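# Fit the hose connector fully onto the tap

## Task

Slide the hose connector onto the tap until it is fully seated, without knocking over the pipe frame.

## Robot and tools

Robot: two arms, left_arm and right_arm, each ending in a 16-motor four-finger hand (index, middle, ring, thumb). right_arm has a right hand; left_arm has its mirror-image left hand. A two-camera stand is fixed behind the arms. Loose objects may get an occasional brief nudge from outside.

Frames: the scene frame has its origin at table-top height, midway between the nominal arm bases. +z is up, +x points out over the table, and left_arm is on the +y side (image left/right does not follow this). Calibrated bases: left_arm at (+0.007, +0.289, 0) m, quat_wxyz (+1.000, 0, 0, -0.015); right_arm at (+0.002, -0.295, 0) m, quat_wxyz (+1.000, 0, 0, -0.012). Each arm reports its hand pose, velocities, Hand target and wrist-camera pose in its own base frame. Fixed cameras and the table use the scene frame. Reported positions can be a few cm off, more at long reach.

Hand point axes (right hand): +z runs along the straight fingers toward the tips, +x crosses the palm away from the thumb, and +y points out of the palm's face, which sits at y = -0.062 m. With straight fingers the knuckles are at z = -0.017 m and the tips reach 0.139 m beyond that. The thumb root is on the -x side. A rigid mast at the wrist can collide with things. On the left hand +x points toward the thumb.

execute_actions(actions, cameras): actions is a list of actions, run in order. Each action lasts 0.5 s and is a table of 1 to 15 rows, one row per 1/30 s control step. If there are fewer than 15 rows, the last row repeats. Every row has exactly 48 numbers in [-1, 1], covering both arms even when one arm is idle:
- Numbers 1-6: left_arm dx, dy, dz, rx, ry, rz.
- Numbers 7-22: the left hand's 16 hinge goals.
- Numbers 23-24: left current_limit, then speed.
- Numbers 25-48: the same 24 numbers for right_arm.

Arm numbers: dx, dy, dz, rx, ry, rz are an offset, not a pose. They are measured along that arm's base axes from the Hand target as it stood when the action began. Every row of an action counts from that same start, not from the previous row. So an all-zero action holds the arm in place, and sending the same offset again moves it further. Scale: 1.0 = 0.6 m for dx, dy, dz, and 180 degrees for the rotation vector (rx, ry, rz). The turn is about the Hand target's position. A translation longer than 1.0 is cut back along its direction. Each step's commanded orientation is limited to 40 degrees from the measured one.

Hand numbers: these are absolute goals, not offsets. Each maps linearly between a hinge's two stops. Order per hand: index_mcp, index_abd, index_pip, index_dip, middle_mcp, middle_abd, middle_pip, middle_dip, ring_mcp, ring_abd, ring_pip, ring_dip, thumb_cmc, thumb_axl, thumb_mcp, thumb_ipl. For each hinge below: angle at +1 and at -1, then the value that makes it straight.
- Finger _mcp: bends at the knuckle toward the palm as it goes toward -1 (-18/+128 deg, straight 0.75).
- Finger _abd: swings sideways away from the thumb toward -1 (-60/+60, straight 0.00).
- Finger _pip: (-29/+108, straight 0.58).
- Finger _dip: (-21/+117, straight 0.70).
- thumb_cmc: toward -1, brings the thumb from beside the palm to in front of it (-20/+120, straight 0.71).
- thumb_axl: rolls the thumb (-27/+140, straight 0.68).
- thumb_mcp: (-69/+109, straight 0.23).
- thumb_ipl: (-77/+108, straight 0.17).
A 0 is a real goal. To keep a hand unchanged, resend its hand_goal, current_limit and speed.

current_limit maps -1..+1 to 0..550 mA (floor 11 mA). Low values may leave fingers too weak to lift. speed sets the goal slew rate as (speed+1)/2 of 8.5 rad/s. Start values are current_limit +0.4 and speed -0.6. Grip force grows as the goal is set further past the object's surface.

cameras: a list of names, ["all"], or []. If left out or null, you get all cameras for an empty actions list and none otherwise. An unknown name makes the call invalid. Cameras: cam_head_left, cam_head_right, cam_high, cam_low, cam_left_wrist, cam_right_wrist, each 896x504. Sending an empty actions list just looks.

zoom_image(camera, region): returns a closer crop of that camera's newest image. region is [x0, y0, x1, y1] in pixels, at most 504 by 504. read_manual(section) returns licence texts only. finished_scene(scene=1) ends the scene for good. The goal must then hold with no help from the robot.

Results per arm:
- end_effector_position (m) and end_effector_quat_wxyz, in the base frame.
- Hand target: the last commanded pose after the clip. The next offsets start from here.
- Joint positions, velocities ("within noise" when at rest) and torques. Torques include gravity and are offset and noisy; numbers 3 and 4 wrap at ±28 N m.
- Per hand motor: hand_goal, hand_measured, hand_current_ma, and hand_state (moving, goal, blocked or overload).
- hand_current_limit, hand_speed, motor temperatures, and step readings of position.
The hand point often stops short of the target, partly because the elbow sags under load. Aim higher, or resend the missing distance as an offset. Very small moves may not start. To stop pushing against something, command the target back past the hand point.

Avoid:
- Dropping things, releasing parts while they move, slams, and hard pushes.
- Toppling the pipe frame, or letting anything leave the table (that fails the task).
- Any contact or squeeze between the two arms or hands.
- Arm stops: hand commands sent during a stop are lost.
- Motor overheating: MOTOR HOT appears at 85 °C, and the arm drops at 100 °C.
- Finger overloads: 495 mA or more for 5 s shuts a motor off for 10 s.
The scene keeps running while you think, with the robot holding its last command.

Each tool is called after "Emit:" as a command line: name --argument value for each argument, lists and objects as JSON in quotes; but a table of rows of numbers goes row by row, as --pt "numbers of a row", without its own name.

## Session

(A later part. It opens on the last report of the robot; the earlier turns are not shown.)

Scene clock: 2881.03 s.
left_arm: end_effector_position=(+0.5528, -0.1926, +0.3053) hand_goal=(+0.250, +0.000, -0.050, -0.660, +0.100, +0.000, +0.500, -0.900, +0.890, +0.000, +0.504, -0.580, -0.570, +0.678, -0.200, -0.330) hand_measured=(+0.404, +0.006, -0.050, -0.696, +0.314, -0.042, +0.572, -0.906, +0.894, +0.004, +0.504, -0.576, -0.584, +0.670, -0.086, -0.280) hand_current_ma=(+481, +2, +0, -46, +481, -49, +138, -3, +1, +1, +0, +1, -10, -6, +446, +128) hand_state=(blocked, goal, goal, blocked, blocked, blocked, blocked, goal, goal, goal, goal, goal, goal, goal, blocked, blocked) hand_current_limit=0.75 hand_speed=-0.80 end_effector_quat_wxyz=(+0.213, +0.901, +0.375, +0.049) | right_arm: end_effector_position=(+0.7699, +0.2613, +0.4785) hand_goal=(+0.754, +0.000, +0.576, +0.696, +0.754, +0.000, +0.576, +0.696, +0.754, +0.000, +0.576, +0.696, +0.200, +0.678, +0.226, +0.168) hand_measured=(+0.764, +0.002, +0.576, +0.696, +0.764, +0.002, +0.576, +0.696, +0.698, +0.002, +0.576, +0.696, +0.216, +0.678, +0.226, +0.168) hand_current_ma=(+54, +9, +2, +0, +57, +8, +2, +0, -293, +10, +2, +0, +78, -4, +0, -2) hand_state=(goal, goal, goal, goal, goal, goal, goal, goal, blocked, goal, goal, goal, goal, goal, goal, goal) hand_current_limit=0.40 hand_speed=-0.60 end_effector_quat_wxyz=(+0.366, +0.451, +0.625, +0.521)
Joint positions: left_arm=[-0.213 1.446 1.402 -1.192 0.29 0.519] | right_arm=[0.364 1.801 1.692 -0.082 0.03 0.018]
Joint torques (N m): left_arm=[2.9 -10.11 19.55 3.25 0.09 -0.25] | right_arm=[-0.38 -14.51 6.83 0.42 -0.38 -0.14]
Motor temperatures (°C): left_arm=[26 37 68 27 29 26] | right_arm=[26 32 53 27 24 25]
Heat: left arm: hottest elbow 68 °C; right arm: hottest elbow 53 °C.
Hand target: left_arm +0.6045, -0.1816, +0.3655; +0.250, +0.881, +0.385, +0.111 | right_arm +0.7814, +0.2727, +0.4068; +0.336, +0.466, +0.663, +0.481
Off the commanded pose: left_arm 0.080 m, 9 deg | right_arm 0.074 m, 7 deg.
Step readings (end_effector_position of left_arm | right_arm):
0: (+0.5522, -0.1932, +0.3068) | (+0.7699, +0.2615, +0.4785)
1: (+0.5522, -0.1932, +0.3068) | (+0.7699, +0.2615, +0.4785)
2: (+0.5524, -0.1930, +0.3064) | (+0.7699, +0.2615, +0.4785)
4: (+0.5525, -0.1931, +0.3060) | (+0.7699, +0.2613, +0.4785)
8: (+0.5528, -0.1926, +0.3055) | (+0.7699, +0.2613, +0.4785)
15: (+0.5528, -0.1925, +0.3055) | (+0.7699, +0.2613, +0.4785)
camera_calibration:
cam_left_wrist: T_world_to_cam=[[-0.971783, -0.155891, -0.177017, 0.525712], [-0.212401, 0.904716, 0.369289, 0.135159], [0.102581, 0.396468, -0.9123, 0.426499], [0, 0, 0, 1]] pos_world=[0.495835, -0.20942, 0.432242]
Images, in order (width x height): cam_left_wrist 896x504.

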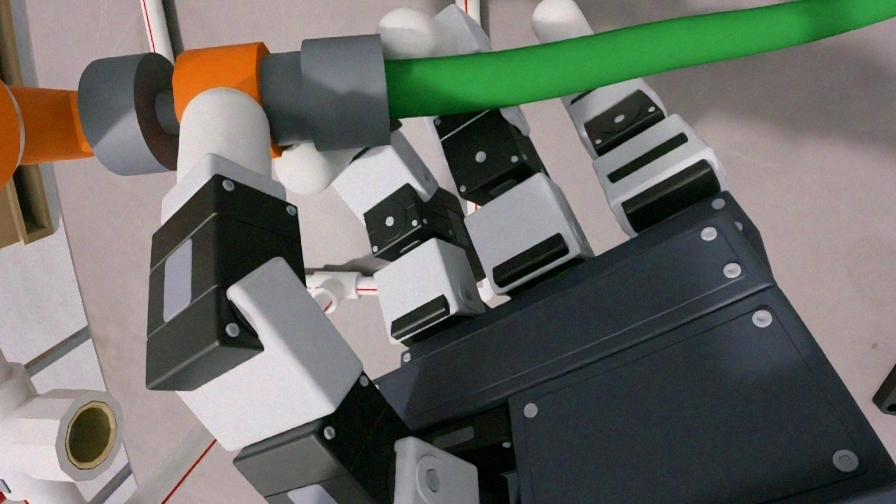

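Emit:
execute_actions --actions '[[[0.03,0.007,0.008,0,0,0, 0.25,0,-0.05,-0.66, 0.1,0,0.5,-0.9, 0.89,0,0.504,-0.58, -0.571,0.678,-0.2,-0.33, 0.75,-0.8, 0,0,0,0,0,0, 0.754,0,0.576,0.696, 0.754,0,0.576,0.696, 0.754,0,0.576,0.696, 0.2,0.678,0.226,0.168, 0.4,-0.6]]]' --cameras '["cam_left_wrist","cam_high"]'

Emit:
zoom_image --camera "cam_left_wrist" --region '[0, 20, 400, 200]'

Scene clock: 2903.23 s.
left_arm: end_effector_position=(+0.5622, -0.1961, +0.3057) hand_goal=(+0.250, +0.000, -0.050, -0.660, +0.100, +0.000, +0.500, -0.900, +0.890, +0.000, +0.504, -0.580, -0.570, +0.678, -0.200, -0.330) hand_measured=(+0.396, +0.002, -0.050, -0.698, +0.314, -0.046, +0.572, -0.906, +0.894, +0.004, +0.504, -0.576, -0.586, +0.668, -0.086, -0.280) hand_current_ma=(+477, +0, +0, -49, +481, -55, +138, -3, +1, +1, +0, +1, -14, -9, +446, +128) hand_state=(blocked, goal, goal, blocked, blocked, blocked, blocked, goal, goal, goal, goal, goal, goal, goal, blocked, blocked) hand_current_limit=0.75 hand_speed=-0.80 end_effector_quat_wxyz=(+0.214, +0.906, +0.363, +0.043) | right_arm: end_effector_position=(+0.7731, +0.2505, +0.4793) hand_goal=(+0.754, +0.000, +0.576, +0.696, +0.754, +0.000, +0.576, +0.696, +0.754, +0.000, +0.576, +0.696, +0.200, +0.678, +0.226, +0.168) hand_measured=(+0.764, +0.002, +0.576, +0.696, +0.760, +0.002, +0.576, +0.696, +0.682, +0.002, +0.576, +0.696, +0.216, +0.678, +0.226, +0.168) hand_current_ma=(+54, +9, +2, +0, +36, +8, +2, +0, -376, +10, +2, +0, +78, -4, +0, -2) hand_state=(goal, goal, goal, goal, goal, goal, goal, goal, blocked, goal, goal, goal, goal, goal, goal, goal) hand_current_limit=0.40 hand_speed=-0.60 end_effector_quat_wxyz=(+0.373, +0.457, +0.620, +0.518)
Joint positions: left_arm=[-0.206 1.481 1.443 -1.211 0.305 0.552] | right_arm=[0.352 1.801 1.692 -0.079 0.041 0.019]
Joint torques (N m): left_arm=[3.84 -10.4 20.75 3.18 -0.1 -0.42] | right_arm=[0.5 -14.51 6.78 0.32 -0.78 -0.14]
Motor temperatures (°C): left_arm=[26 35 78 27 29 26] | right_arm=[26 32 52 27 24 25]
Heat: left arm: hottest elbow 78 °C; right arm: hottest elbow 52 °C.
Hand target: left_arm +0.6225, -0.1773, +0.3704; +0.251, +0.881, +0.385, +0.112 | right_arm +0.7814, +0.2726, +0.4067; +0.336, +0.466, +0.662, +0.481
Off the commanded pose: left_arm 0.090 m, 10 deg | right_arm 0.076 m, 8 deg.
Step readings (end_effector_position of left_arm | right_arm):
0: (+0.5528, -0.1927, +0.3053) | (+0.7699, +0.2613, +0.4785)
1: (+0.5528, -0.1925, +0.3053) | (+0.7699, +0.2613, +0.4785)
2: (+0.5532, -0.1926, +0.3055) | (+0.7699, +0.2612, +0.4786)
4: (+0.5545, -0.1926, +0.3056) | (+0.7701, +0.2604, +0.4789)
8: (+0.5588, -0.1940, +0.3057) | (+0.7716, +0.2555, +0.4793)
15: (+0.5622, -0.1960, +0.3057) | (+0.7731, +0.2505, +0.4793)
camera_calibration:
cam_left_wrist: T_world_to_cam=[[-0.976725, -0.12845, -0.171782, 0.540994], [-0.184574, 0.911315, 0.368018, 0.126067], [0.109275, 0.391159, -0.913813, 0.422953], [0, 0, 0, 1]] pos_world=[0.505453, -0.210838, 0.433038]
Images, in order (width x height): cam_high 896x504, cam_left_wrist 896x504.

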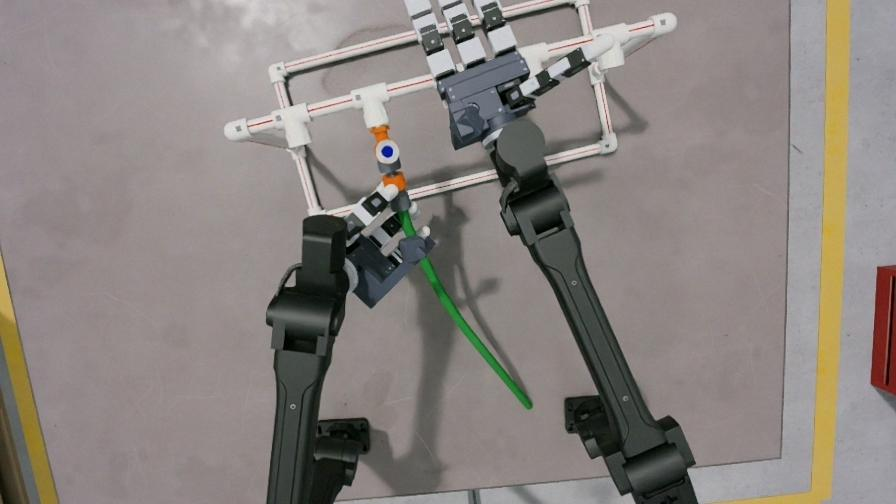

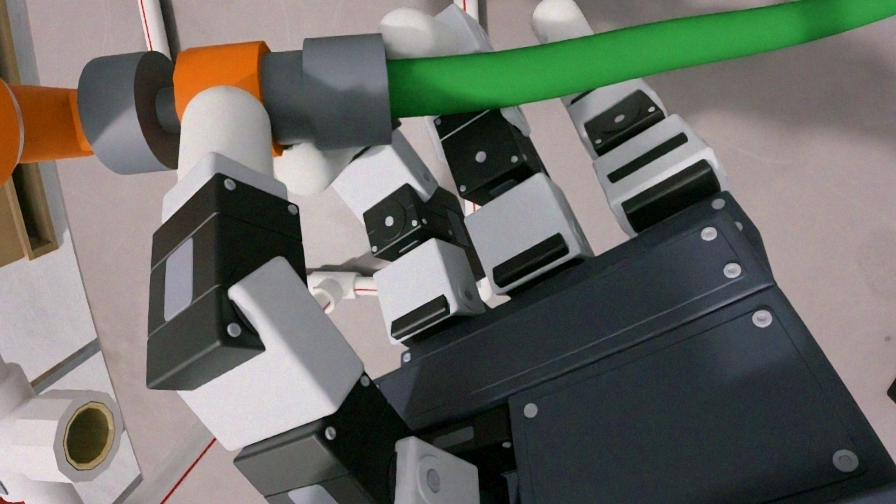

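Scaled by 1.260.

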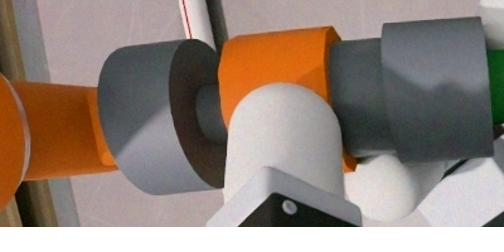

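Emit:
execute_actions --actions '[[[-0.07,-0.015,-0.035,0,0,0, 0.25,0,-0.05,-0.66, 0.1,0,0.5,-0.9, 0.89,0,0.504,-0.58, -0.571,0.678,-0.2,-0.33, 0.6,-0.8, 0,0,-0.05,-0.0113,0.0313,0, 0.754,0,0.576,0.696, 0.754,0,0.576,0.696, 0.754,0,0.576,0.696, 0.2,0.678,0.226,0.168, 0.4,-0.6]]]' --cameras '["cam_high","cam_low"]'

Scene clock: 2924.70 s.
left_arm: end_effector_position=(+0.5586, -0.1964, +0.3062) hand_goal=(+0.250, +0.000, -0.050, -0.660, +0.100, +0.000, +0.500, -0.900, +0.890, +0.000, +0.504, -0.580, -0.570, +0.678, -0.200, -0.330) hand_measured=(+0.372, +0.002, -0.052, -0.698, +0.314, -0.048, +0.568, -0.906, +0.894, +0.004, +0.504, -0.576, -0.584, +0.668, -0.086, -0.280) hand_current_ma=(+359, +0, -1, -52, +440, -58, +127, -3, +1, +1, +0, +1, -12, -7, +440, +128) hand_state=(blocked, goal, goal, blocked, blocked, blocked, blocked, goal, goal, goal, goal, goal, goal, goal, blocked, blocked) hand_current_limit=0.60 hand_speed=-0.80 end_effector_quat_wxyz=(+0.217, +0.903, +0.365, +0.057) | right_arm: end_effector_position=(+0.7732, +0.2487, +0.4748) hand_goal=(+0.754, +0.000, +0.576, +0.696, +0.754, +0.000, +0.576, +0.696, +0.754, +0.000, +0.576, +0.696, +0.200, +0.678, +0.226, +0.168) hand_measured=(+0.764, +0.002, +0.576, +0.696, +0.754, +0.002, +0.576, +0.696, +0.670, +0.002, +0.576, +0.696, +0.216, +0.678, +0.226, +0.168) hand_current_ma=(+54, +9, +2, +0, +4, +8, +2, +0, -385, +10, +2, +0, +78, -4, +0, -2) hand_state=(goal, goal, goal, goal, goal, goal, goal, goal, blocked, goal, goal, goal, goal, goal, goal, goal) hand_current_limit=0.40 hand_speed=-0.60 end_effector_quat_wxyz=(+0.363, +0.467, +0.627, +0.507)
Joint positions: left_arm=[-0.214 1.456 1.408 -1.171 0.29 0.536] | right_arm=[0.351 1.795 1.698 -0.127 0.041 0.027]
Joint torques (N m): left_arm=[1.79 -13.98 12.21 4.25 -0.05 -0.61] | right_arm=[0.5 -14.04 5.98 -1.54 -0.85 -0.21]
Motor temperatures (°C): left_arm=[26 36 80 27 29 27] | right_arm=[26 32 51 27 25 25]
Heat: left arm: hottest elbow 80 °C; right arm: hottest elbow 51 °C.
Hand target: left_arm +0.5805, -0.1862, +0.3494; +0.251, +0.881, +0.385, +0.111 | right_arm +0.7814, +0.2728, +0.3766; +0.311, +0.483, +0.687, +0.446
Off the commanded pose: left_arm 0.050 m, 8 deg | right_arm 0.101 m, 12 deg.
Step readings (end_effector_position of left_arm | right_arm):
0: (+0.5622, -0.1961, +0.3059) | (+0.7731, +0.2505, +0.4793)
1: (+0.5622, -0.1961, +0.3059) | (+0.7731, +0.2505, +0.4793)
2: (+0.5622, -0.1961, +0.3059) | (+0.7732, +0.2505, +0.4789)
4: (+0.5618, -0.1960, +0.3071) | (+0.7736, +0.2505, +0.4764)
8: (+0.5603, -0.1966, +0.3067) | (+0.7739, +0.2500, +0.4753)
15: (+0.5587, -0.1964, +0.3062) | (+0.7732, +0.2487, +0.4749)
Images, in order (width x height): cam_high 896x504, cam_low 896x504.

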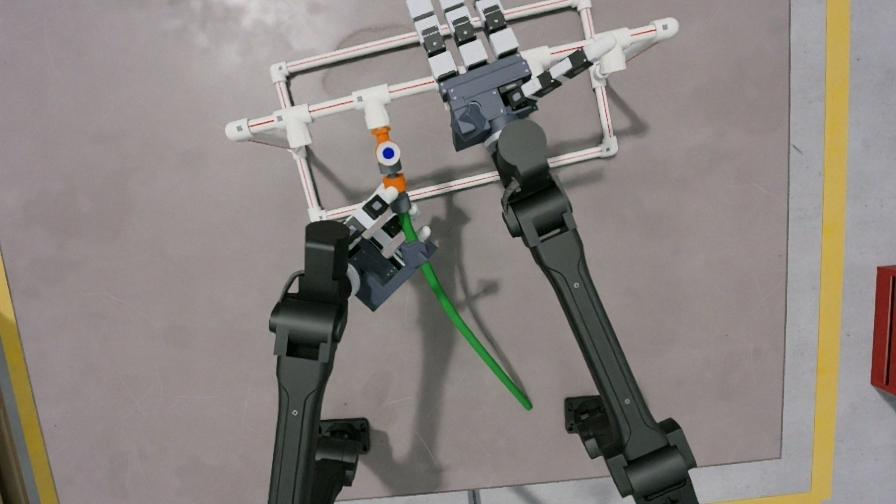

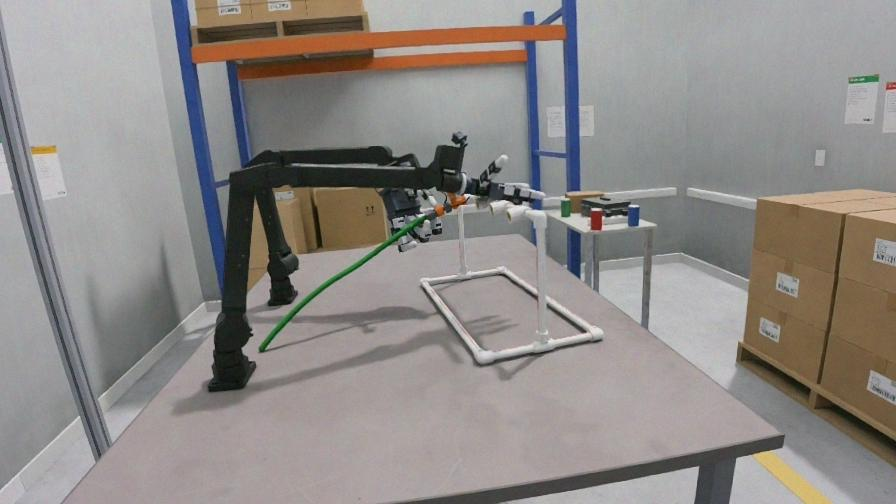

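Emit:
execute_actions --actions '[[[0,0,0,0,0,0, 0.25,0,-0.05,-0.66, 0.1,0,0.5,-0.9, 0.89,0,0.504,-0.58, -0.571,0.678,-0.2,-0.33, 0.6,-0.8, -0.02,0.02,-0.1,-0.015,0.042,0, 0.754,0,0.576,0.696, 0.754,0,0.576,0.696, 0.754,0,0.576,0.696, 0.2,0.678,0.226,0.168, 0.4,-0.6]],[[0,0,0,0,0,0, 0.25,0,-0.05,-0.66, 0.1,0,0.5,-0.9, 0.89,0,0.504,-0.58, -0.571,0.678,-0.2,-0.33, 0.6,-0.8, -0.02,0.02,-0.1,-0.015,0.042,0, 0.754,0,0.576,0.696, 0.754,0,0.576,0.696, 0.754,0,0.576,0.696, 0.2,0.678,0.226,0.168, 0.4,-0.6]]]' --cameras '["cam_high","cam_low"]'

Scene clock: 2950.57 s.
left_arm: end_effector_position=(+0.5513, -0.1984, +0.3065) hand_goal=(+0.250, +0.000, -0.050, -0.660, +0.100, +0.000, +0.500, -0.900, +0.890, +0.000, +0.504, -0.580, -0.570, +0.678, -0.200, -0.330) hand_measured=(+0.366, +0.002, -0.054, -0.698, +0.314, -0.054, +0.564, -0.920, +0.894, +0.004, +0.504, -0.576, -0.586, +0.668, -0.086, -0.280) hand_current_ma=(+332, +0, -1, -52, +440, -72, +116, -17, +1, +1, +0, +1, -12, -9, +440, +128) hand_state=(blocked, goal, goal, blocked, blocked, blocked, blocked, goal, goal, goal, goal, goal, goal, goal, blocked, blocked) hand_current_limit=0.60 hand_speed=-0.80 end_effector_quat_wxyz=(+0.217, +0.905, +0.363, +0.057) | right_arm: end_effector_position=(+0.7668, +0.2400, +0.4624) hand_goal=(+0.754, +0.000, +0.576, +0.696, +0.754, +0.000, +0.576, +0.696, +0.754, +0.000, +0.576, +0.696, +0.200, +0.678, +0.226, +0.168) hand_measured=(+0.764, +0.002, +0.576, +0.696, +0.726, +0.002, +0.576, +0.696, +0.618, +0.002, +0.576, +0.696, +0.216, +0.678, +0.226, +0.168) hand_current_ma=(+54, +9, +2, +0, -142, +8, +2, +0, -385, +10, +2, +0, +78, -4, +0, -2) hand_state=(goal, goal, goal, goal, blocked, goal, goal, goal, blocked, goal, goal, goal, goal, goal, goal, goal) hand_current_limit=0.40 hand_speed=-0.60 end_effector_quat_wxyz=(+0.348, +0.499, +0.642, +0.467)
Joint positions: left_arm=[-0.221 1.44 1.392 -1.171 0.29 0.536] | right_arm=[0.354 1.767 1.698 -0.26 0.08 0.047]
Joint torques (N m): left_arm=[1.96 -12.75 13.29 4.3 -0.11 -0.6] | right_arm=[3.49 -10.81 0.31 -3.66 -1 -0.11]
Motor temperatures (°C): left_arm=[26 35 72 27 29 27] | right_arm=[26 33 50 27 26 25]
Heat: left arm: hottest elbow 72 °C; right arm: hottest elbow 50 °C.
Hand target: left_arm +0.5805, -0.1863, +0.3495; +0.251, +0.881, +0.385, +0.111 | right_arm +0.7574, +0.2968, +0.2569; +0.241, +0.522, +0.742, +0.346
Off the commanded pose: left_arm 0.053 m, 8 deg | right_arm 0.214 m, 22 deg.
Step readings (end_effector_position of left_arm | right_arm):
0: (+0.5586, -0.1964, +0.3062) | (+0.7732, +0.2487, +0.4748)
1: (+0.5586, -0.1964, +0.3062) | (+0.7733, +0.2487, +0.4746)
2: (+0.5586, -0.1964, +0.3062) | (+0.7735, +0.2484, +0.4735)
4: (+0.5578, -0.1967, +0.3060) | (+0.7728, +0.2472, +0.4727)
8: (+0.5555, -0.1976, +0.3063) | (+0.7707, +0.2442, +0.4718)
15: (+0.5549, -0.1977, +0.3061) | (+0.7702, +0.2433, +0.4709)
16: (+0.5548, -0.1976, +0.3063) | (+0.7703, +0.2432, +0.4706)
17: (+0.5548, -0.1976, +0.3063) | (+0.7703, +0.2432, +0.4692)
19: (+0.5542, -0.1977, +0.3064) | (+0.7698, +0.2425, +0.4652)
23: (+0.5519, -0.1984, +0.3065) | (+0.7676, +0.2408, +0.4634)
30: (+0.5513, -0.1985, +0.3063) | (+0.7669, +0.2402, +0.4623)
Images, in order (width x height): cam_high 896x504, cam_low 896x504.

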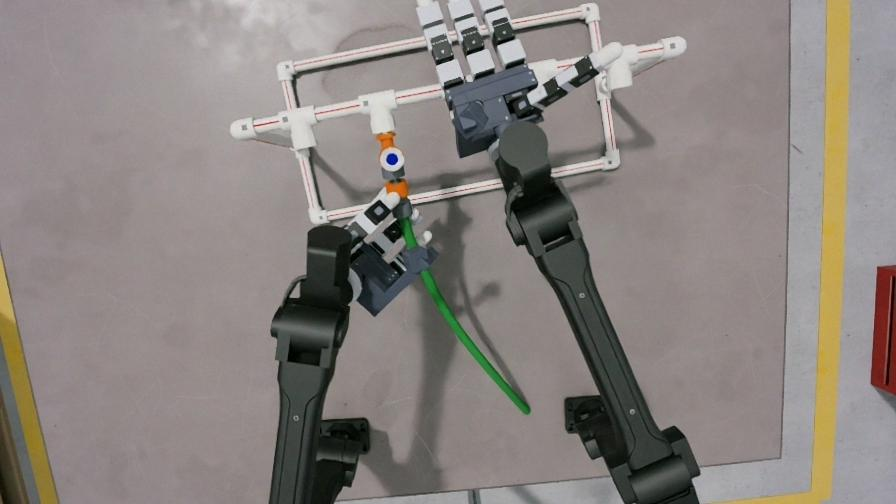

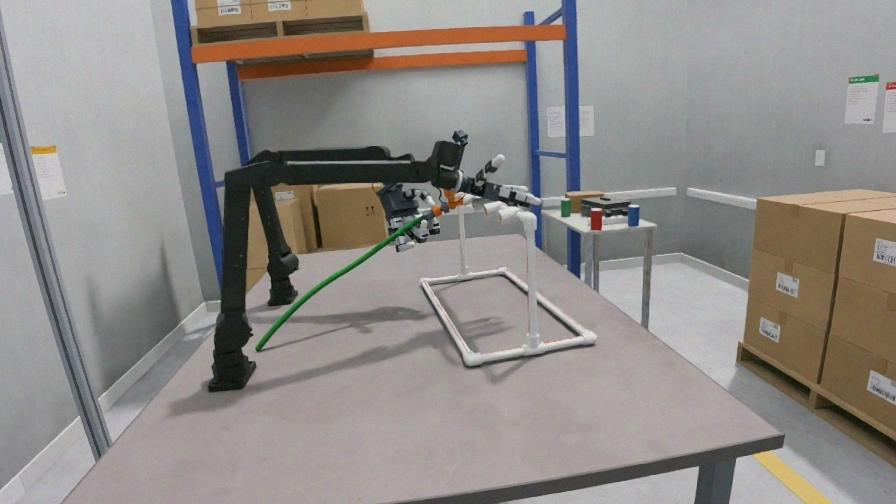

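Emit:
execute_actions --actions '[[[-0.02,-0.015,-0.01,0,0.015,0, 0.25,0,-0.05,-0.66, 0.1,0,0.5,-0.9, 0.89,0,0.504,-0.58, -0.571,0.678,-0.2,-0.33, 0.6,-0.8, 0.02,-0.04,0.3,0.02,-0.06,0, 0.754,0,0.576,0.696, 0.754,0,0.576,0.696, 0.754,0,0.576,0.696, 0.2,0.678,0.226,0.168, 0.4,-0.6]],[[0,0,0,0,0.01,0, 0.25,0,-0.05,-0.66, 0.1,0,0.5,-0.9, 0.89,0,0.504,-0.58, -0.571,0.678,-0.2,-0.33, 0.6,-0.8, 0.01,0,0.15,0.0253,-0.0663,0, 0.754,0,0.576,0.696, 0.754,0,0.576,0.696, 0.754,0,0.576,0.696, 0.2,0.678,0.226,0.168, 0.4,-0.6]],[[0,0,0,0,0,0, 0.25,0,-0.05,-0.66, 0.1,0,0.5,-0.9, 0.89,0,0.504,-0.58, -0.571,0.678,-0.2,-0.33, 0.6,-0.8, 0.01,0.06,0.07,0,0,0, 0.754,0,0.576,0.696, 0.754,0,0.576,0.696, 0.754,0,0.576,0.696, 0.2,0.678,0.226,0.168, 0.4,-0.6]]]' --cameras '["cam_high","cam_low","cam_head_left"]'

Scene clock: 3310.27 s.
left_arm: end_effector_position=(+0.5463, -0.1993, +0.3045) hand_goal=(+0.250, +0.000, -0.050, -0.660, +0.100, +0.000, +0.500, -0.900, +0.890, +0.000, +0.504, -0.580, -0.570, +0.678, -0.200, -0.330) hand_measured=(+0.336, +0.014, -0.044, -0.686, +0.314, -0.054, +0.564, -0.898, +0.894, +0.004, +0.504, -0.576, -0.586, +0.666, -0.086, -0.280) hand_current_ma=(+208, +8, +3, -28, +440, -72, +113, +0, +1, +1, +0, +1, -12, -10, +440, +128) hand_state=(blocked, goal, goal, blocked, blocked, blocked, blocked, goal, goal, goal, goal, goal, goal, goal, blocked, blocked) hand_current_limit=0.60 hand_speed=-0.80 end_effector_quat_wxyz=(+0.212, +0.900, +0.379, +0.045) | right_arm: end_effector_position=(+0.7752, +0.3087, +0.5441) hand_goal=(+0.754, +0.000, +0.576, +0.696, +0.754, +0.000, +0.576, +0.696, +0.754, +0.000, +0.576, +0.696, +0.200, +0.678, +0.226, +0.168) hand_measured=(+0.764, +0.002, +0.576, +0.696, +0.762, +0.002, +0.576, +0.696, +0.760, +0.002, +0.576, +0.696, +0.216, +0.678, +0.226, +0.168) hand_current_ma=(+56, +9, +3, +0, +44, +8, +2, +0, +35, +10, +3, +0, +78, -4, +0, -2) hand_state=(goal, goal, goal, goal, goal, goal, goal, goal, goal, goal, goal, goal, goal, goal, goal, goal) hand_current_limit=0.40 hand_speed=-0.60 end_effector_quat_wxyz=(+0.337, +0.463, +0.663, +0.482)
Joint positions: left_arm=[-0.231 1.435 1.392 -1.193 0.286 0.495] | right_arm=[0.423 1.868 2.045 -0.491 0.067 0.022]
Joint torques (N m): left_arm=[1.08 -11.63 15.39 1.95 0.15 -0.45] | right_arm=[-0.85 -16.62 14.67 1.65 0.14 -0.04]
Motor temperatures (°C): left_arm=[26 36 65 28 28 28] | right_arm=[26 32 41 28 28 25]
Heat: left arm: hottest elbow 65 °C; right arm: hottest elbow 41 °C.
Hand target: left_arm +0.5685, -0.1951, +0.3435; +0.235, +0.885, +0.394, +0.077 | right_arm +0.7816, +0.3087, +0.5685; +0.345, +0.460, +0.653, +0.493
Off the commanded pose: left_arm 0.045 m, 5 deg | right_arm 0.025 m, 2 deg.
Step readings (end_effector_position of left_arm | right_arm):
0: (+0.5513, -0.1984, +0.3065) | (+0.7668, +0.2400, +0.4624)
1: (+0.5512, -0.1987, +0.3065) | (+0.7668, +0.2401, +0.4624)
2: (+0.5509, -0.1988, +0.3063) | (+0.7667, +0.2402, +0.4680)
4: (+0.5498, -0.1991, +0.3059) | (+0.7673, +0.2401, +0.4702)
8: (+0.5467, -0.2005, +0.3062) | (+0.7684, +0.2373, +0.4696)
15: (+0.5459, -0.2015, +0.3062) | (+0.7693, +0.2357, +0.4690)
16: (+0.5457, -0.2014, +0.3060) | (+0.7694, +0.2358, +0.4694)
17: (+0.5455, -0.2013, +0.3058) | (+0.7697, +0.2359, +0.4721)
19: (+0.5453, -0.2010, +0.3055) | (+0.7702, +0.2374, +0.4745)
23: (+0.5453, -0.2007, +0.3053) | (+0.7721, +0.2412, +0.4794)
30: (+0.5462, -0.1995, +0.3046) | (+0.7681, +0.2564, +0.4903)
31: (+0.5462, -0.1995, +0.3045) | (+0.7673, +0.2588, +0.4920)
32: (+0.5463, -0.1994, +0.3045) | (+0.7668, +0.2614, +0.4945)
34: (+0.5463, -0.1993, +0.3045) | (+0.7679, +0.2688, +0.5034)
38: (+0.5463, -0.1993, +0.3045) | (+0.7675, +0.2872, +0.5298)
45: (+0.5463, -0.1993, +0.3045) | (+0.7633, +0.3039, +0.5638)
Images, in order (width x height): cam_head_left 896x504, cam_high 896x504, cam_low 896x504.

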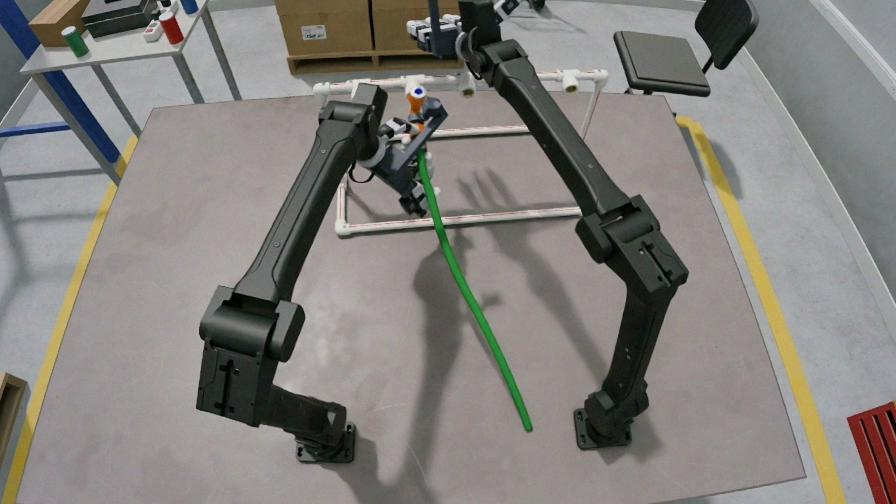

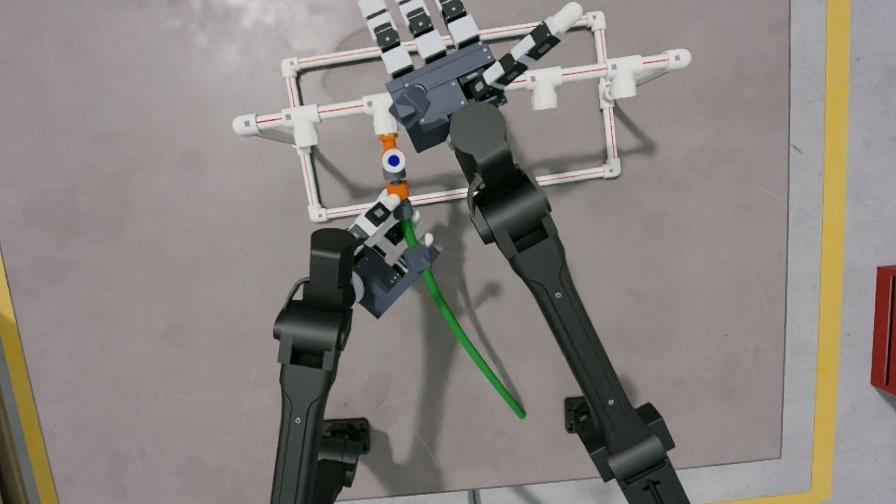

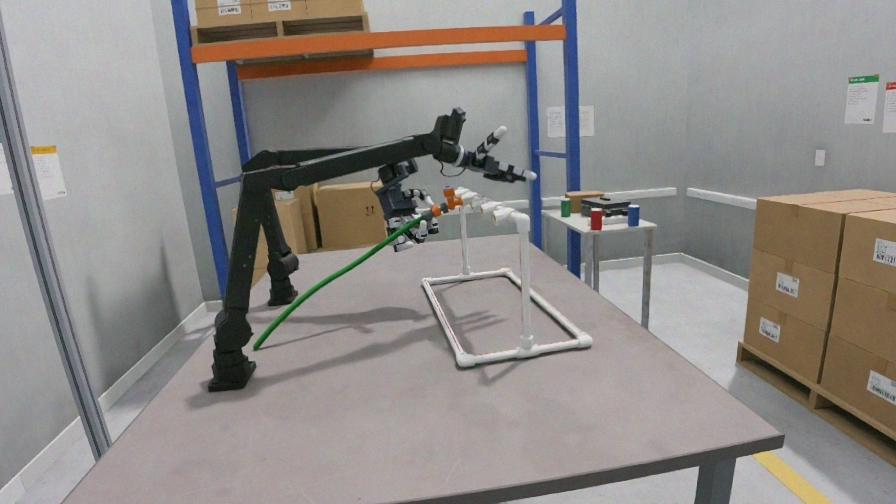

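Emit:
execute_actions --actions '[]' --cameras '["cam_high","cam_low","cam_left_wrist","cam_right_wrist"]'

Scene clock: 3339.53 s.
left_arm: end_effector_position=(+0.5463, -0.1993, +0.3045) hand_goal=(+0.250, +0.000, -0.050, -0.660, +0.100, +0.000, +0.500, -0.900, +0.890, +0.000, +0.504, -0.580, -0.570, +0.678, -0.200, -0.330) hand_measured=(+0.336, +0.014, -0.044, -0.686, +0.314, -0.054, +0.564, -0.898, +0.894, +0.004, +0.504, -0.576, -0.586, +0.666, -0.086, -0.280) hand_current_ma=(+208, +8, +3, -28, +440, -72, +113, +0, +1, +1, +0, +1, -12, -10, +440, +128) hand_state=(blocked, goal, goal, blocked, blocked, blocked, blocked, goal, goal, goal, goal, goal, goal, goal, blocked, blocked) hand_current_limit=0.60 hand_speed=-0.80 end_effector_quat_wxyz=(+0.212, +0.900, +0.379, +0.045) | right_arm: end_effector_position=(+0.7752, +0.3087, +0.5441) hand_goal=(+0.754, +0.000, +0.576, +0.696, +0.754, +0.000, +0.576, +0.696, +0.754, +0.000, +0.576, +0.696, +0.200, +0.678, +0.226, +0.168) hand_measured=(+0.764, +0.002, +0.576, +0.696, +0.762, +0.002, +0.576, +0.696, +0.760, +0.002, +0.576, +0.696, +0.216, +0.678, +0.226, +0.168) hand_current_ma=(+56, +9, +3, +0, +44, +8, +2, +0, +35, +10, +3, +0, +78, -4, +0, -2) hand_state=(goal, goal, goal, goal, goal, goal, goal, goal, goal, goal, goal, goal, goal, goal, goal, goal) hand_current_limit=0.40 hand_speed=-0.60 end_effector_quat_wxyz=(+0.337, +0.463, +0.663, +0.482)
Joint positions: left_arm=[-0.231 1.435 1.392 -1.193 0.286 0.495] | right_arm=[0.423 1.868 2.045 -0.491 0.067 0.022]
Joint velocities: within noise
Joint torques (N m): left_arm=[1.03 -11.63 15.28 1.92 0.16 -0.47] | right_arm=[-0.85 -16.73 14.69 1.66 0.14 -0.04]
Motor temperatures (°C): left_arm=[26 36 69 28 28 28] | right_arm=[26 32 47 27 27 25]
Heat: left arm: hottest elbow 69 °C; right arm: hottest elbow 47 °C.
Hand target: left_arm +0.5685, -0.1951, +0.3435; +0.235, +0.885, +0.394, +0.077 | right_arm +0.7816, +0.3087, +0.5685; +0.345, +0.460, +0.653, +0.493
Off the commanded pose: left_arm 0.045 m, 5 deg | right_arm 0.025 m, 2 deg.
camera_calibration:
cam_left_wrist: T_world_to_cam=[[-0.972623, -0.160853, -0.167721, 0.514902], [-0.213324, 0.90428, 0.369826, 0.140316], [0.0921792, 0.395481, -0.913837, 0.435053], [0, 0, 0, 1]] pos_world=[0.490635, -0.216116, 0.432035]
cam_right_wrist: T_world_to_cam=[[0.414311, -0.667068, 0.619166, -0.424773], [-0.678017, -0.68005, -0.278973, 0.839831], [0.607157, -0.304223, -0.734035, 0.151138], [0, 0, 0, 1]] pos_world=[0.653643, 0.333754, 0.608236]
Images, in order (width x height): cam_high 896x504, cam_low 896x504, cam_left_wrist 896x504, cam_right_wrist 896x504.

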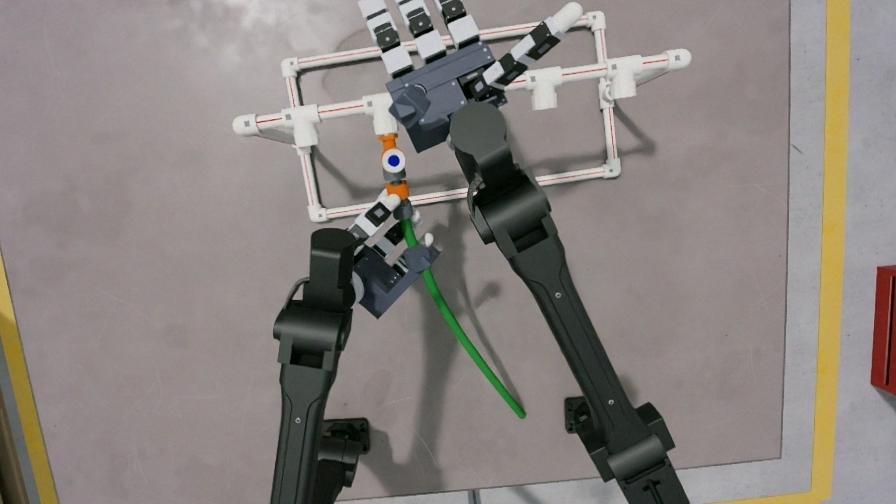

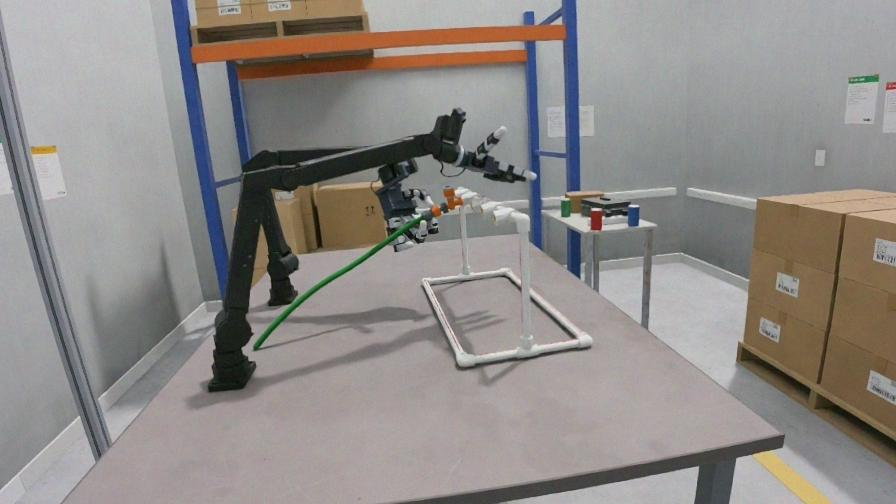

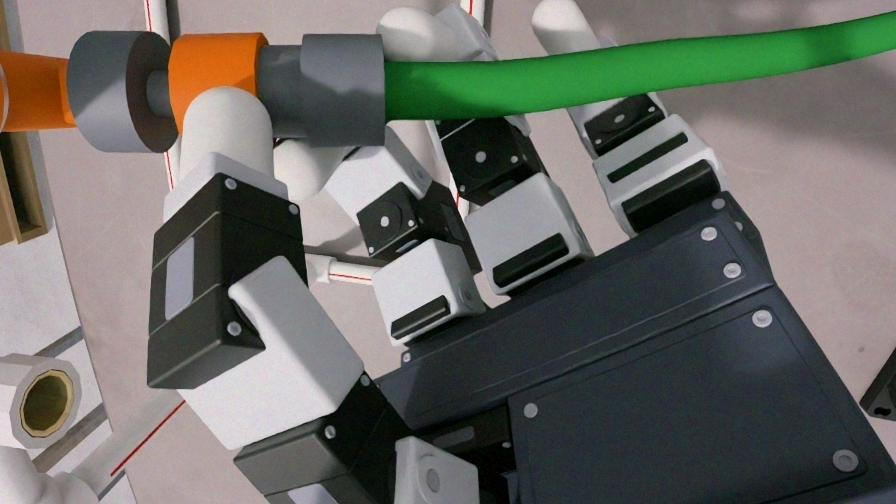

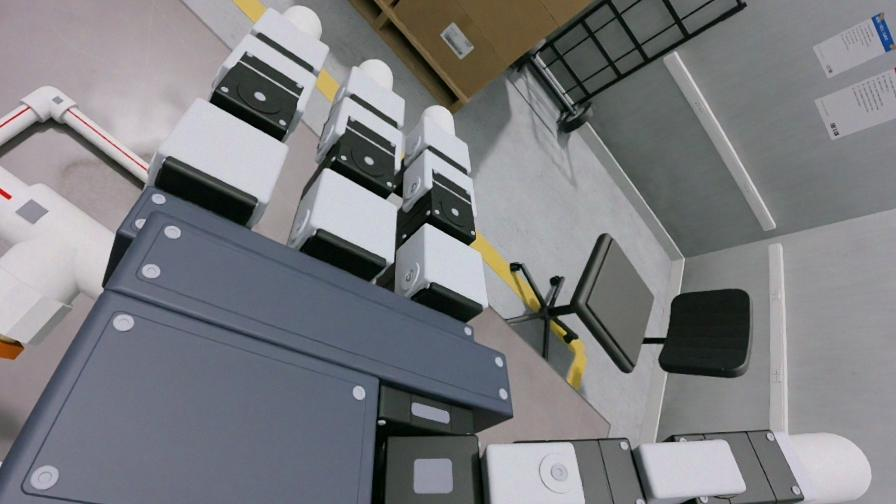

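Emit:
execute_actions --actions '[[[0,0,0,0,0,0,0.25,0,-0.05,-0.66,0.1,0,0.5,-0.9,0.89,0,0.504,-0.58,-0.571,0.678,-0.2,-0.33,0.6,-0.8,0,0.04,0.03,-0.008,0.029,-0.013,0.754,0,0.576,0.696,0.754,0,0.576,0.696,0.754,0,0.576,0.696,0.2,0.678,0.226,0.168,0.4,-0.6]],[[0,0,0,0,0,0,0.25,0,-0.05,-0.66,0.1,0,0.5,-0.9,0.89,0,0.504,-0.58,-0.571,0.678,-0.2,-0.33,0.6,-0.8,0,0.04,0,-0.008,0.029,-0.013,0.754,0,0.576,0.696,0.754,0,0.576,0.696,0.754,0,0.576,0.696,0.2,0.678,0.226,0.168,0.4,-0.6]],[[0,0,0,0,0,0,0.25,0,-0.05,-0.66,0.1,0,0.5,-0.9,0.89,0,0.504,-0.58,-0.571,0.678,-0.2,-0.33,0.6,-0.8,0,0.04,0,-0.008,0.029,-0.013,0.754,0,0.576,0.696,0.754,0,0.576,0.696,0.754,0,0.576,0.696,0.2,0.678,0.226,0.168,0.4,-0.6]],[[0,0,0,0,0,0,0.25,0,-0.05,-0.66,0.1,0,0.5,-0.9,0.89,0,0.504,-0.58,-0.571,0.678,-0.2,-0.33,0.6,-0.8,0,0.035,0,-0.008,0.029,-0.013,0.754,0,0.576,0.696,0.754,0,0.576,0.696,0.754,0,0.576,0.696,0.2,0.678,0.226,0.168,0.4,-0.6]]]' --cameras '["cam_high","cam_low","cam_left_wrist"]'

Scene clock: 3472.10 s.
left_arm: end_effector_position=(+0.5463, -0.1993, +0.3045) hand_goal=(+0.250, +0.000, -0.050, -0.660, +0.100, +0.000, +0.500, -0.900, +0.890, +0.000, +0.504, -0.580, -0.570, +0.678, -0.200, -0.330) hand_measured=(+0.336, +0.014, -0.044, -0.686, +0.314, -0.054, +0.564, -0.898, +0.894, +0.004, +0.504, -0.576, -0.586, +0.666, -0.086, -0.280) hand_current_ma=(+208, +8, +3, -28, +440, -72, +113, +0, +1, +1, +0, +1, -12, -10, +440, +128) hand_state=(blocked, goal, goal, blocked, blocked, blocked, blocked, goal, goal, goal, goal, goal, goal, goal, blocked, blocked) hand_current_limit=0.60 hand_speed=-0.80 end_effector_quat_wxyz=(+0.212, +0.900, +0.379, +0.045) | right_arm: end_effector_position=(+0.7805, +0.3935, +0.5684) hand_goal=(+0.754, +0.000, +0.576, +0.696, +0.754, +0.000, +0.576, +0.696, +0.754, +0.000, +0.576, +0.696, +0.200, +0.678, +0.226, +0.168) hand_measured=(+0.764, +0.002, +0.576, +0.696, +0.762, +0.002, +0.576, +0.696, +0.760, +0.002, +0.576, +0.696, +0.216, +0.678, +0.226, +0.168) hand_current_ma=(+56, +8, +3, +0, +45, +8, +2, +0, +35, +10, +3, +0, +78, -4, -2, -2) hand_state=(goal, goal, goal, goal, goal, goal, goal, goal, goal, goal, goal, goal, goal, goal, goal, goal) hand_current_limit=0.40 hand_speed=-0.60 end_effector_quat_wxyz=(+0.326, +0.511, +0.677, +0.418)
Joint positions: left_arm=[-0.231 1.435 1.392 -1.193 0.286 0.495] | right_arm=[0.555 2.254 2.868 -1.085 0.263 0.115]
Joint torques (N m): left_arm=[1.08 -11.58 15.3 1.95 0.18 -0.47] | right_arm=[-0.32 -19.14 13.01 2.66 0.24 -0.1]
Motor temperatures (°C): left_arm=[26 35 73 27 28 28] | right_arm=[26 34 60 27 26 25]
Heat: left arm: hottest elbow 73 °C; right arm: hottest elbow 60 °C.
Hand target: left_arm +0.5685, -0.1951, +0.3435; +0.235, +0.885, +0.394, +0.077 | right_arm +0.7814, +0.4018, +0.5869; +0.282, +0.575, +0.689, +0.339
Off the commanded pose: left_arm 0.045 m, 5 deg | right_arm 0.020 m, 13 deg.
elbow stopped short (right arm): the move would have taken joint 3 (elbow) straighter than the controller allows.
Step readings (end_effector_position of left_arm | right_arm):
0: (+0.5463, -0.1993, +0.3045) | (+0.7752, +0.3087, +0.5441)
1: (+0.5463, -0.1993, +0.3045) | (+0.7752, +0.3085, +0.5443)
2: (+0.5463, -0.1993, +0.3045) | (+0.7757, +0.3071, +0.5443)
4: (+0.5463, -0.1993, +0.3045) | (+0.7779, +0.3061, +0.5458)
8: (+0.5463, -0.1993, +0.3045) | (+0.7784, +0.3112, +0.5582)
15: (+0.5463, -0.1993, +0.3045) | (+0.7715, +0.3246, +0.5791)
16: (+0.5463, -0.1993, +0.3045) | (+0.7709, +0.3262, +0.5806)
17: (+0.5463, -0.1993, +0.3045) | (+0.7710, +0.3265, +0.5815)
19: (+0.5463, -0.1993, +0.3045) | (+0.7714, +0.3306, +0.5834)
23: (+0.5463, -0.1993, +0.3045) | (+0.7749, +0.3378, +0.5823)
30: (+0.5463, -0.1993, +0.3045) | (+0.7795, +0.3520, +0.5704)
31: (+0.5463, -0.1993, +0.3045) | (+0.7798, +0.3533, +0.5693)
32: (+0.5463, -0.1993, +0.3045) | (+0.7803, +0.3538, +0.5688)
34: (+0.5463, -0.1993, +0.3045) | (+0.7801, +0.3584, +0.5706)
38: (+0.5463, -0.1993, +0.3045) | (+0.7805, +0.3639, +0.5759)
45: (+0.5463, -0.1993, +0.3045) | (+0.7797, +0.3745, +0.5784)
46: (+0.5463, -0.1993, +0.3045) | (+0.7797, +0.3756, +0.5778)
47: (+0.5463, -0.1993, +0.3045) | (+0.7796, +0.3768, +0.5771)
49: (+0.5463, -0.1993, +0.3045) | (+0.7789, +0.3798, +0.5761)
53: (+0.5463, -0.1993, +0.3045) | (+0.7796, +0.3852, +0.5734)
60: (+0.5463, -0.1993, +0.3045) | (+0.7814, +0.3913, +0.5681)
camera_calibration:
cam_left_wrist: T_world_to_cam=[[-0.972623, -0.160853, -0.167721, 0.514902], [-0.213324, 0.90428, 0.369826, 0.140316], [0.0921792, 0.395481, -0.913837, 0.435053], [0, 0, 0, 1]] pos_world=[0.490635, -0.216116, 0.432035]
Images, in order (width x height): cam_high 896x504, cam_low 896x504, cam_left_wrist 896x504.

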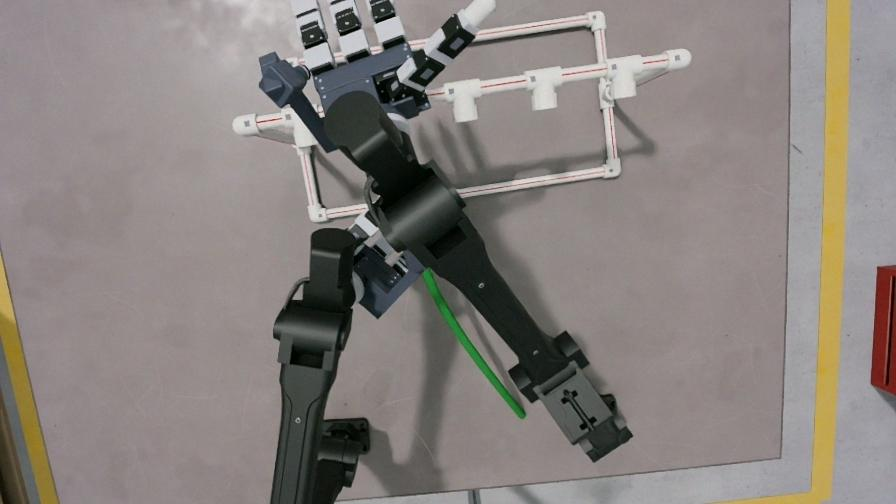

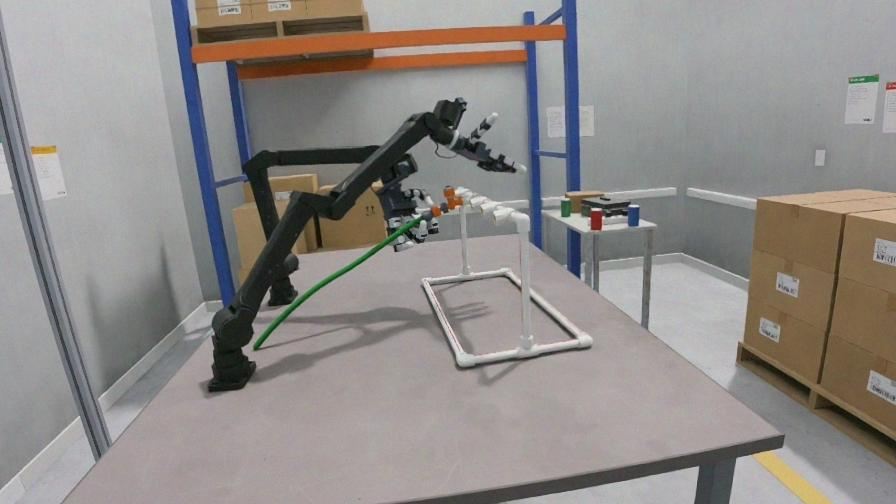

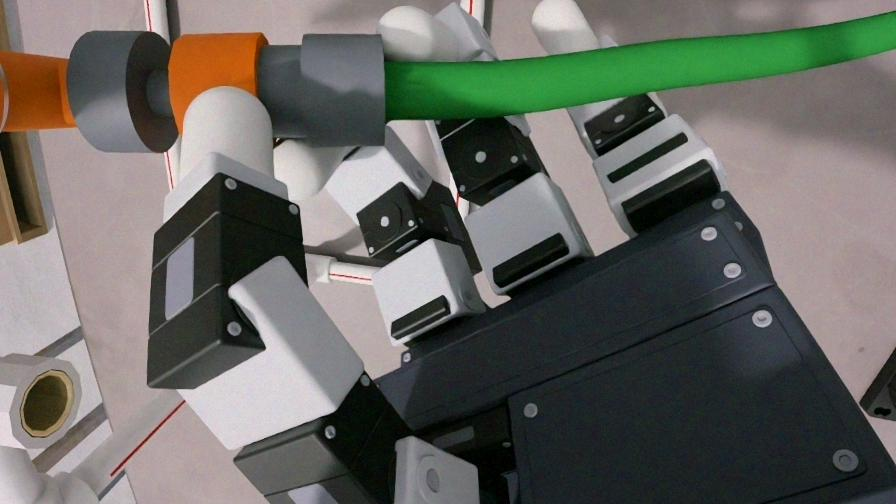

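Emit:
execute_actions --actions '[[[0,0,0,0,0,0,0.25,0,-0.05,-0.66,0.1,0,0.5,-0.9,0.89,0,0.504,-0.58,-0.571,0.678,-0.2,-0.33,0.6,-0.8,0,0,-0.04,0,0,0,0.754,0,0.576,0.696,0.754,0,0.576,0.696,0.754,0,0.576,0.696,0.2,0.678,0.226,0.168,0.4,-0.6]],[[0,0,0,0,0,0,0.25,0,-0.05,-0.66,0.1,0,0.5,-0.9,0.89,0,0.504,-0.58,-0.571,0.678,-0.2,-0.33,0.6,-0.8,0,0,-0.04,0,0,0,0.754,0,0.576,0.696,0.754,0,0.576,0.696,0.754,0,0.576,0.696,0.2,0.678,0.226,0.168,0.4,-0.6]]]' --cameras '["cam_high","cam_low","cam_head_left"]'

Scene clock: 3485.23 s.
left_arm: end_effector_position=(+0.5463, -0.1993, +0.3045) hand_goal=(+0.250, +0.000, -0.050, -0.660, +0.100, +0.000, +0.500, -0.900, +0.890, +0.000, +0.504, -0.580, -0.570, +0.678, -0.200, -0.330) hand_measured=(+0.336, +0.014, -0.044, -0.686, +0.314, -0.054, +0.564, -0.898, +0.894, +0.004, +0.504, -0.576, -0.586, +0.666, -0.086, -0.280) hand_current_ma=(+208, +8, +3, -28, +440, -72, +113, +0, +1, +1, +0, +1, -12, -10, +440, +128) hand_state=(blocked, goal, goal, blocked, blocked, blocked, blocked, goal, goal, goal, goal, goal, goal, goal, blocked, blocked) hand_current_limit=0.60 hand_speed=-0.80 end_effector_quat_wxyz=(+0.212, +0.900, +0.379, +0.045) | right_arm: end_effector_position=(+0.7836, +0.3936, +0.5290) hand_goal=(+0.754, +0.000, +0.576, +0.696, +0.754, +0.000, +0.576, +0.696, +0.754, +0.000, +0.576, +0.696, +0.200, +0.678, +0.226, +0.168) hand_measured=(+0.764, +0.002, +0.576, +0.696, +0.762, +0.002, +0.576, +0.696, +0.760, +0.002, +0.576, +0.696, +0.216, +0.678, +0.226, +0.168) hand_current_ma=(+56, +8, +3, +0, +45, +8, +2, +0, +35, +10, +3, +0, +76, -4, -2, -2) hand_state=(goal, goal, goal, goal, goal, goal, goal, goal, goal, goal, goal, goal, goal, goal, goal, goal) hand_current_limit=0.40 hand_speed=-0.60 end_effector_quat_wxyz=(+0.309, +0.539, +0.686, +0.379)
Joint positions: left_arm=[-0.231 1.435 1.392 -1.193 0.286 0.495] | right_arm=[0.563 2.277 2.868 -1.168 0.29 0.167]
Joint torques (N m): left_arm=[1.26 -11.4 15.3 1.89 0.2 -0.46] | right_arm=[-0.03 -19.31 13.01 1.36 0.3 0.06]
Motor temperatures (°C): left_arm=[26 35 73 27 28 28] | right_arm=[26 36 63 27 25 25]
Heat: left arm: hottest elbow 73 °C; right arm: hottest elbow 63 °C.
Hand target: left_arm +0.5685, -0.1951, +0.3435; +0.235, +0.885, +0.394, +0.077 | right_arm +0.7815, +0.4016, +0.5386; +0.282, +0.575, +0.689, +0.339
Off the commanded pose: left_arm 0.045 m, 5 deg | right_arm 0.013 m, 7 deg.
elbow stopped short (right arm): the move would have taken joint 3 (elbow) straighter than the controller allows.
Step readings (end_effector_position of left_arm | right_arm):
0: (+0.5463, -0.1993, +0.3045) | (+0.7805, +0.3935, +0.5684)
1: (+0.5463, -0.1993, +0.3045) | (+0.7805, +0.3935, +0.5684)
2: (+0.5463, -0.1993, +0.3045) | (+0.7806, +0.3932, +0.5685)
4: (+0.5463, -0.1993, +0.3045) | (+0.7807, +0.3924, +0.5680)
8: (+0.5463, -0.1993, +0.3045) | (+0.7807, +0.3924, +0.5635)
15: (+0.5463, -0.1993, +0.3045) | (+0.7828, +0.3936, +0.5555)
16: (+0.5463, -0.1993, +0.3045) | (+0.7831, +0.3936, +0.5546)
17: (+0.5463, -0.1993, +0.3045) | (+0.7831, +0.3934, +0.5529)
19: (+0.5463, -0.1993, +0.3045) | (+0.7820, +0.3928, +0.5484)
23: (+0.5463, -0.1993, +0.3045) | (+0.7818, +0.3923, +0.5394)
30: (+0.5463, -0.1993, +0.3045) | (+0.7834, +0.3938, +0.5300)
Images, in order (width x height): cam_head_left 896x504, cam_high 896x504, cam_low 896x504.

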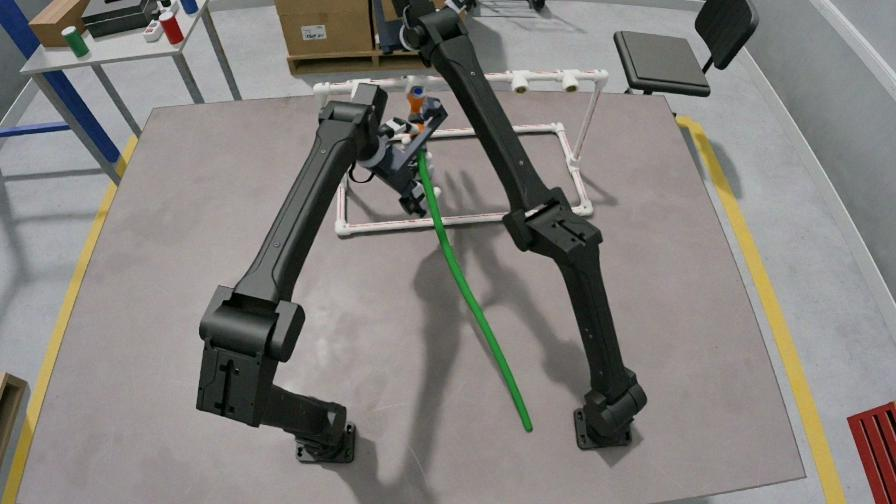

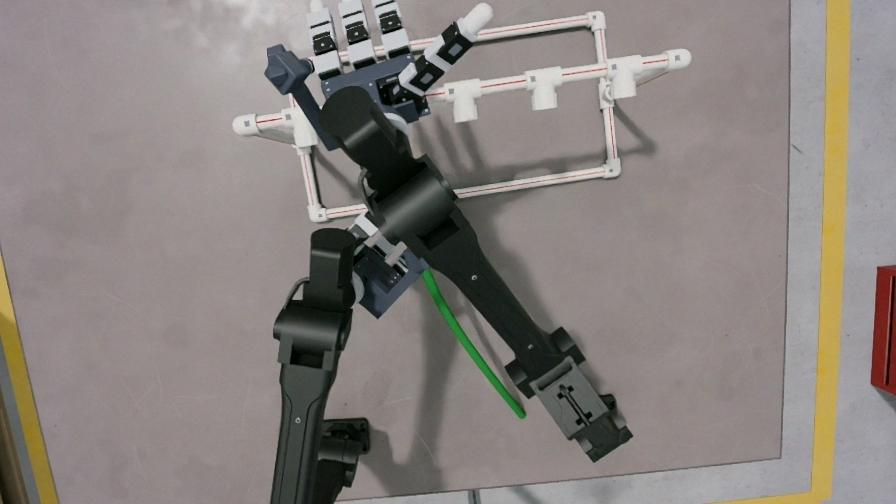

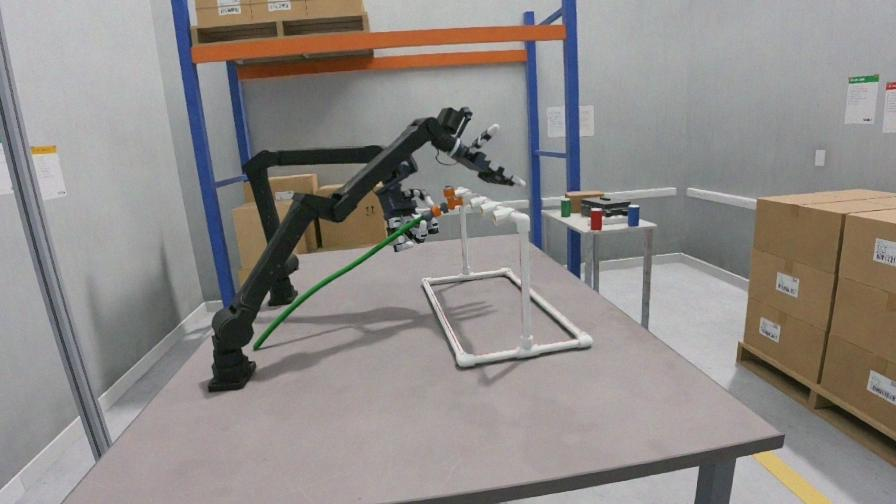

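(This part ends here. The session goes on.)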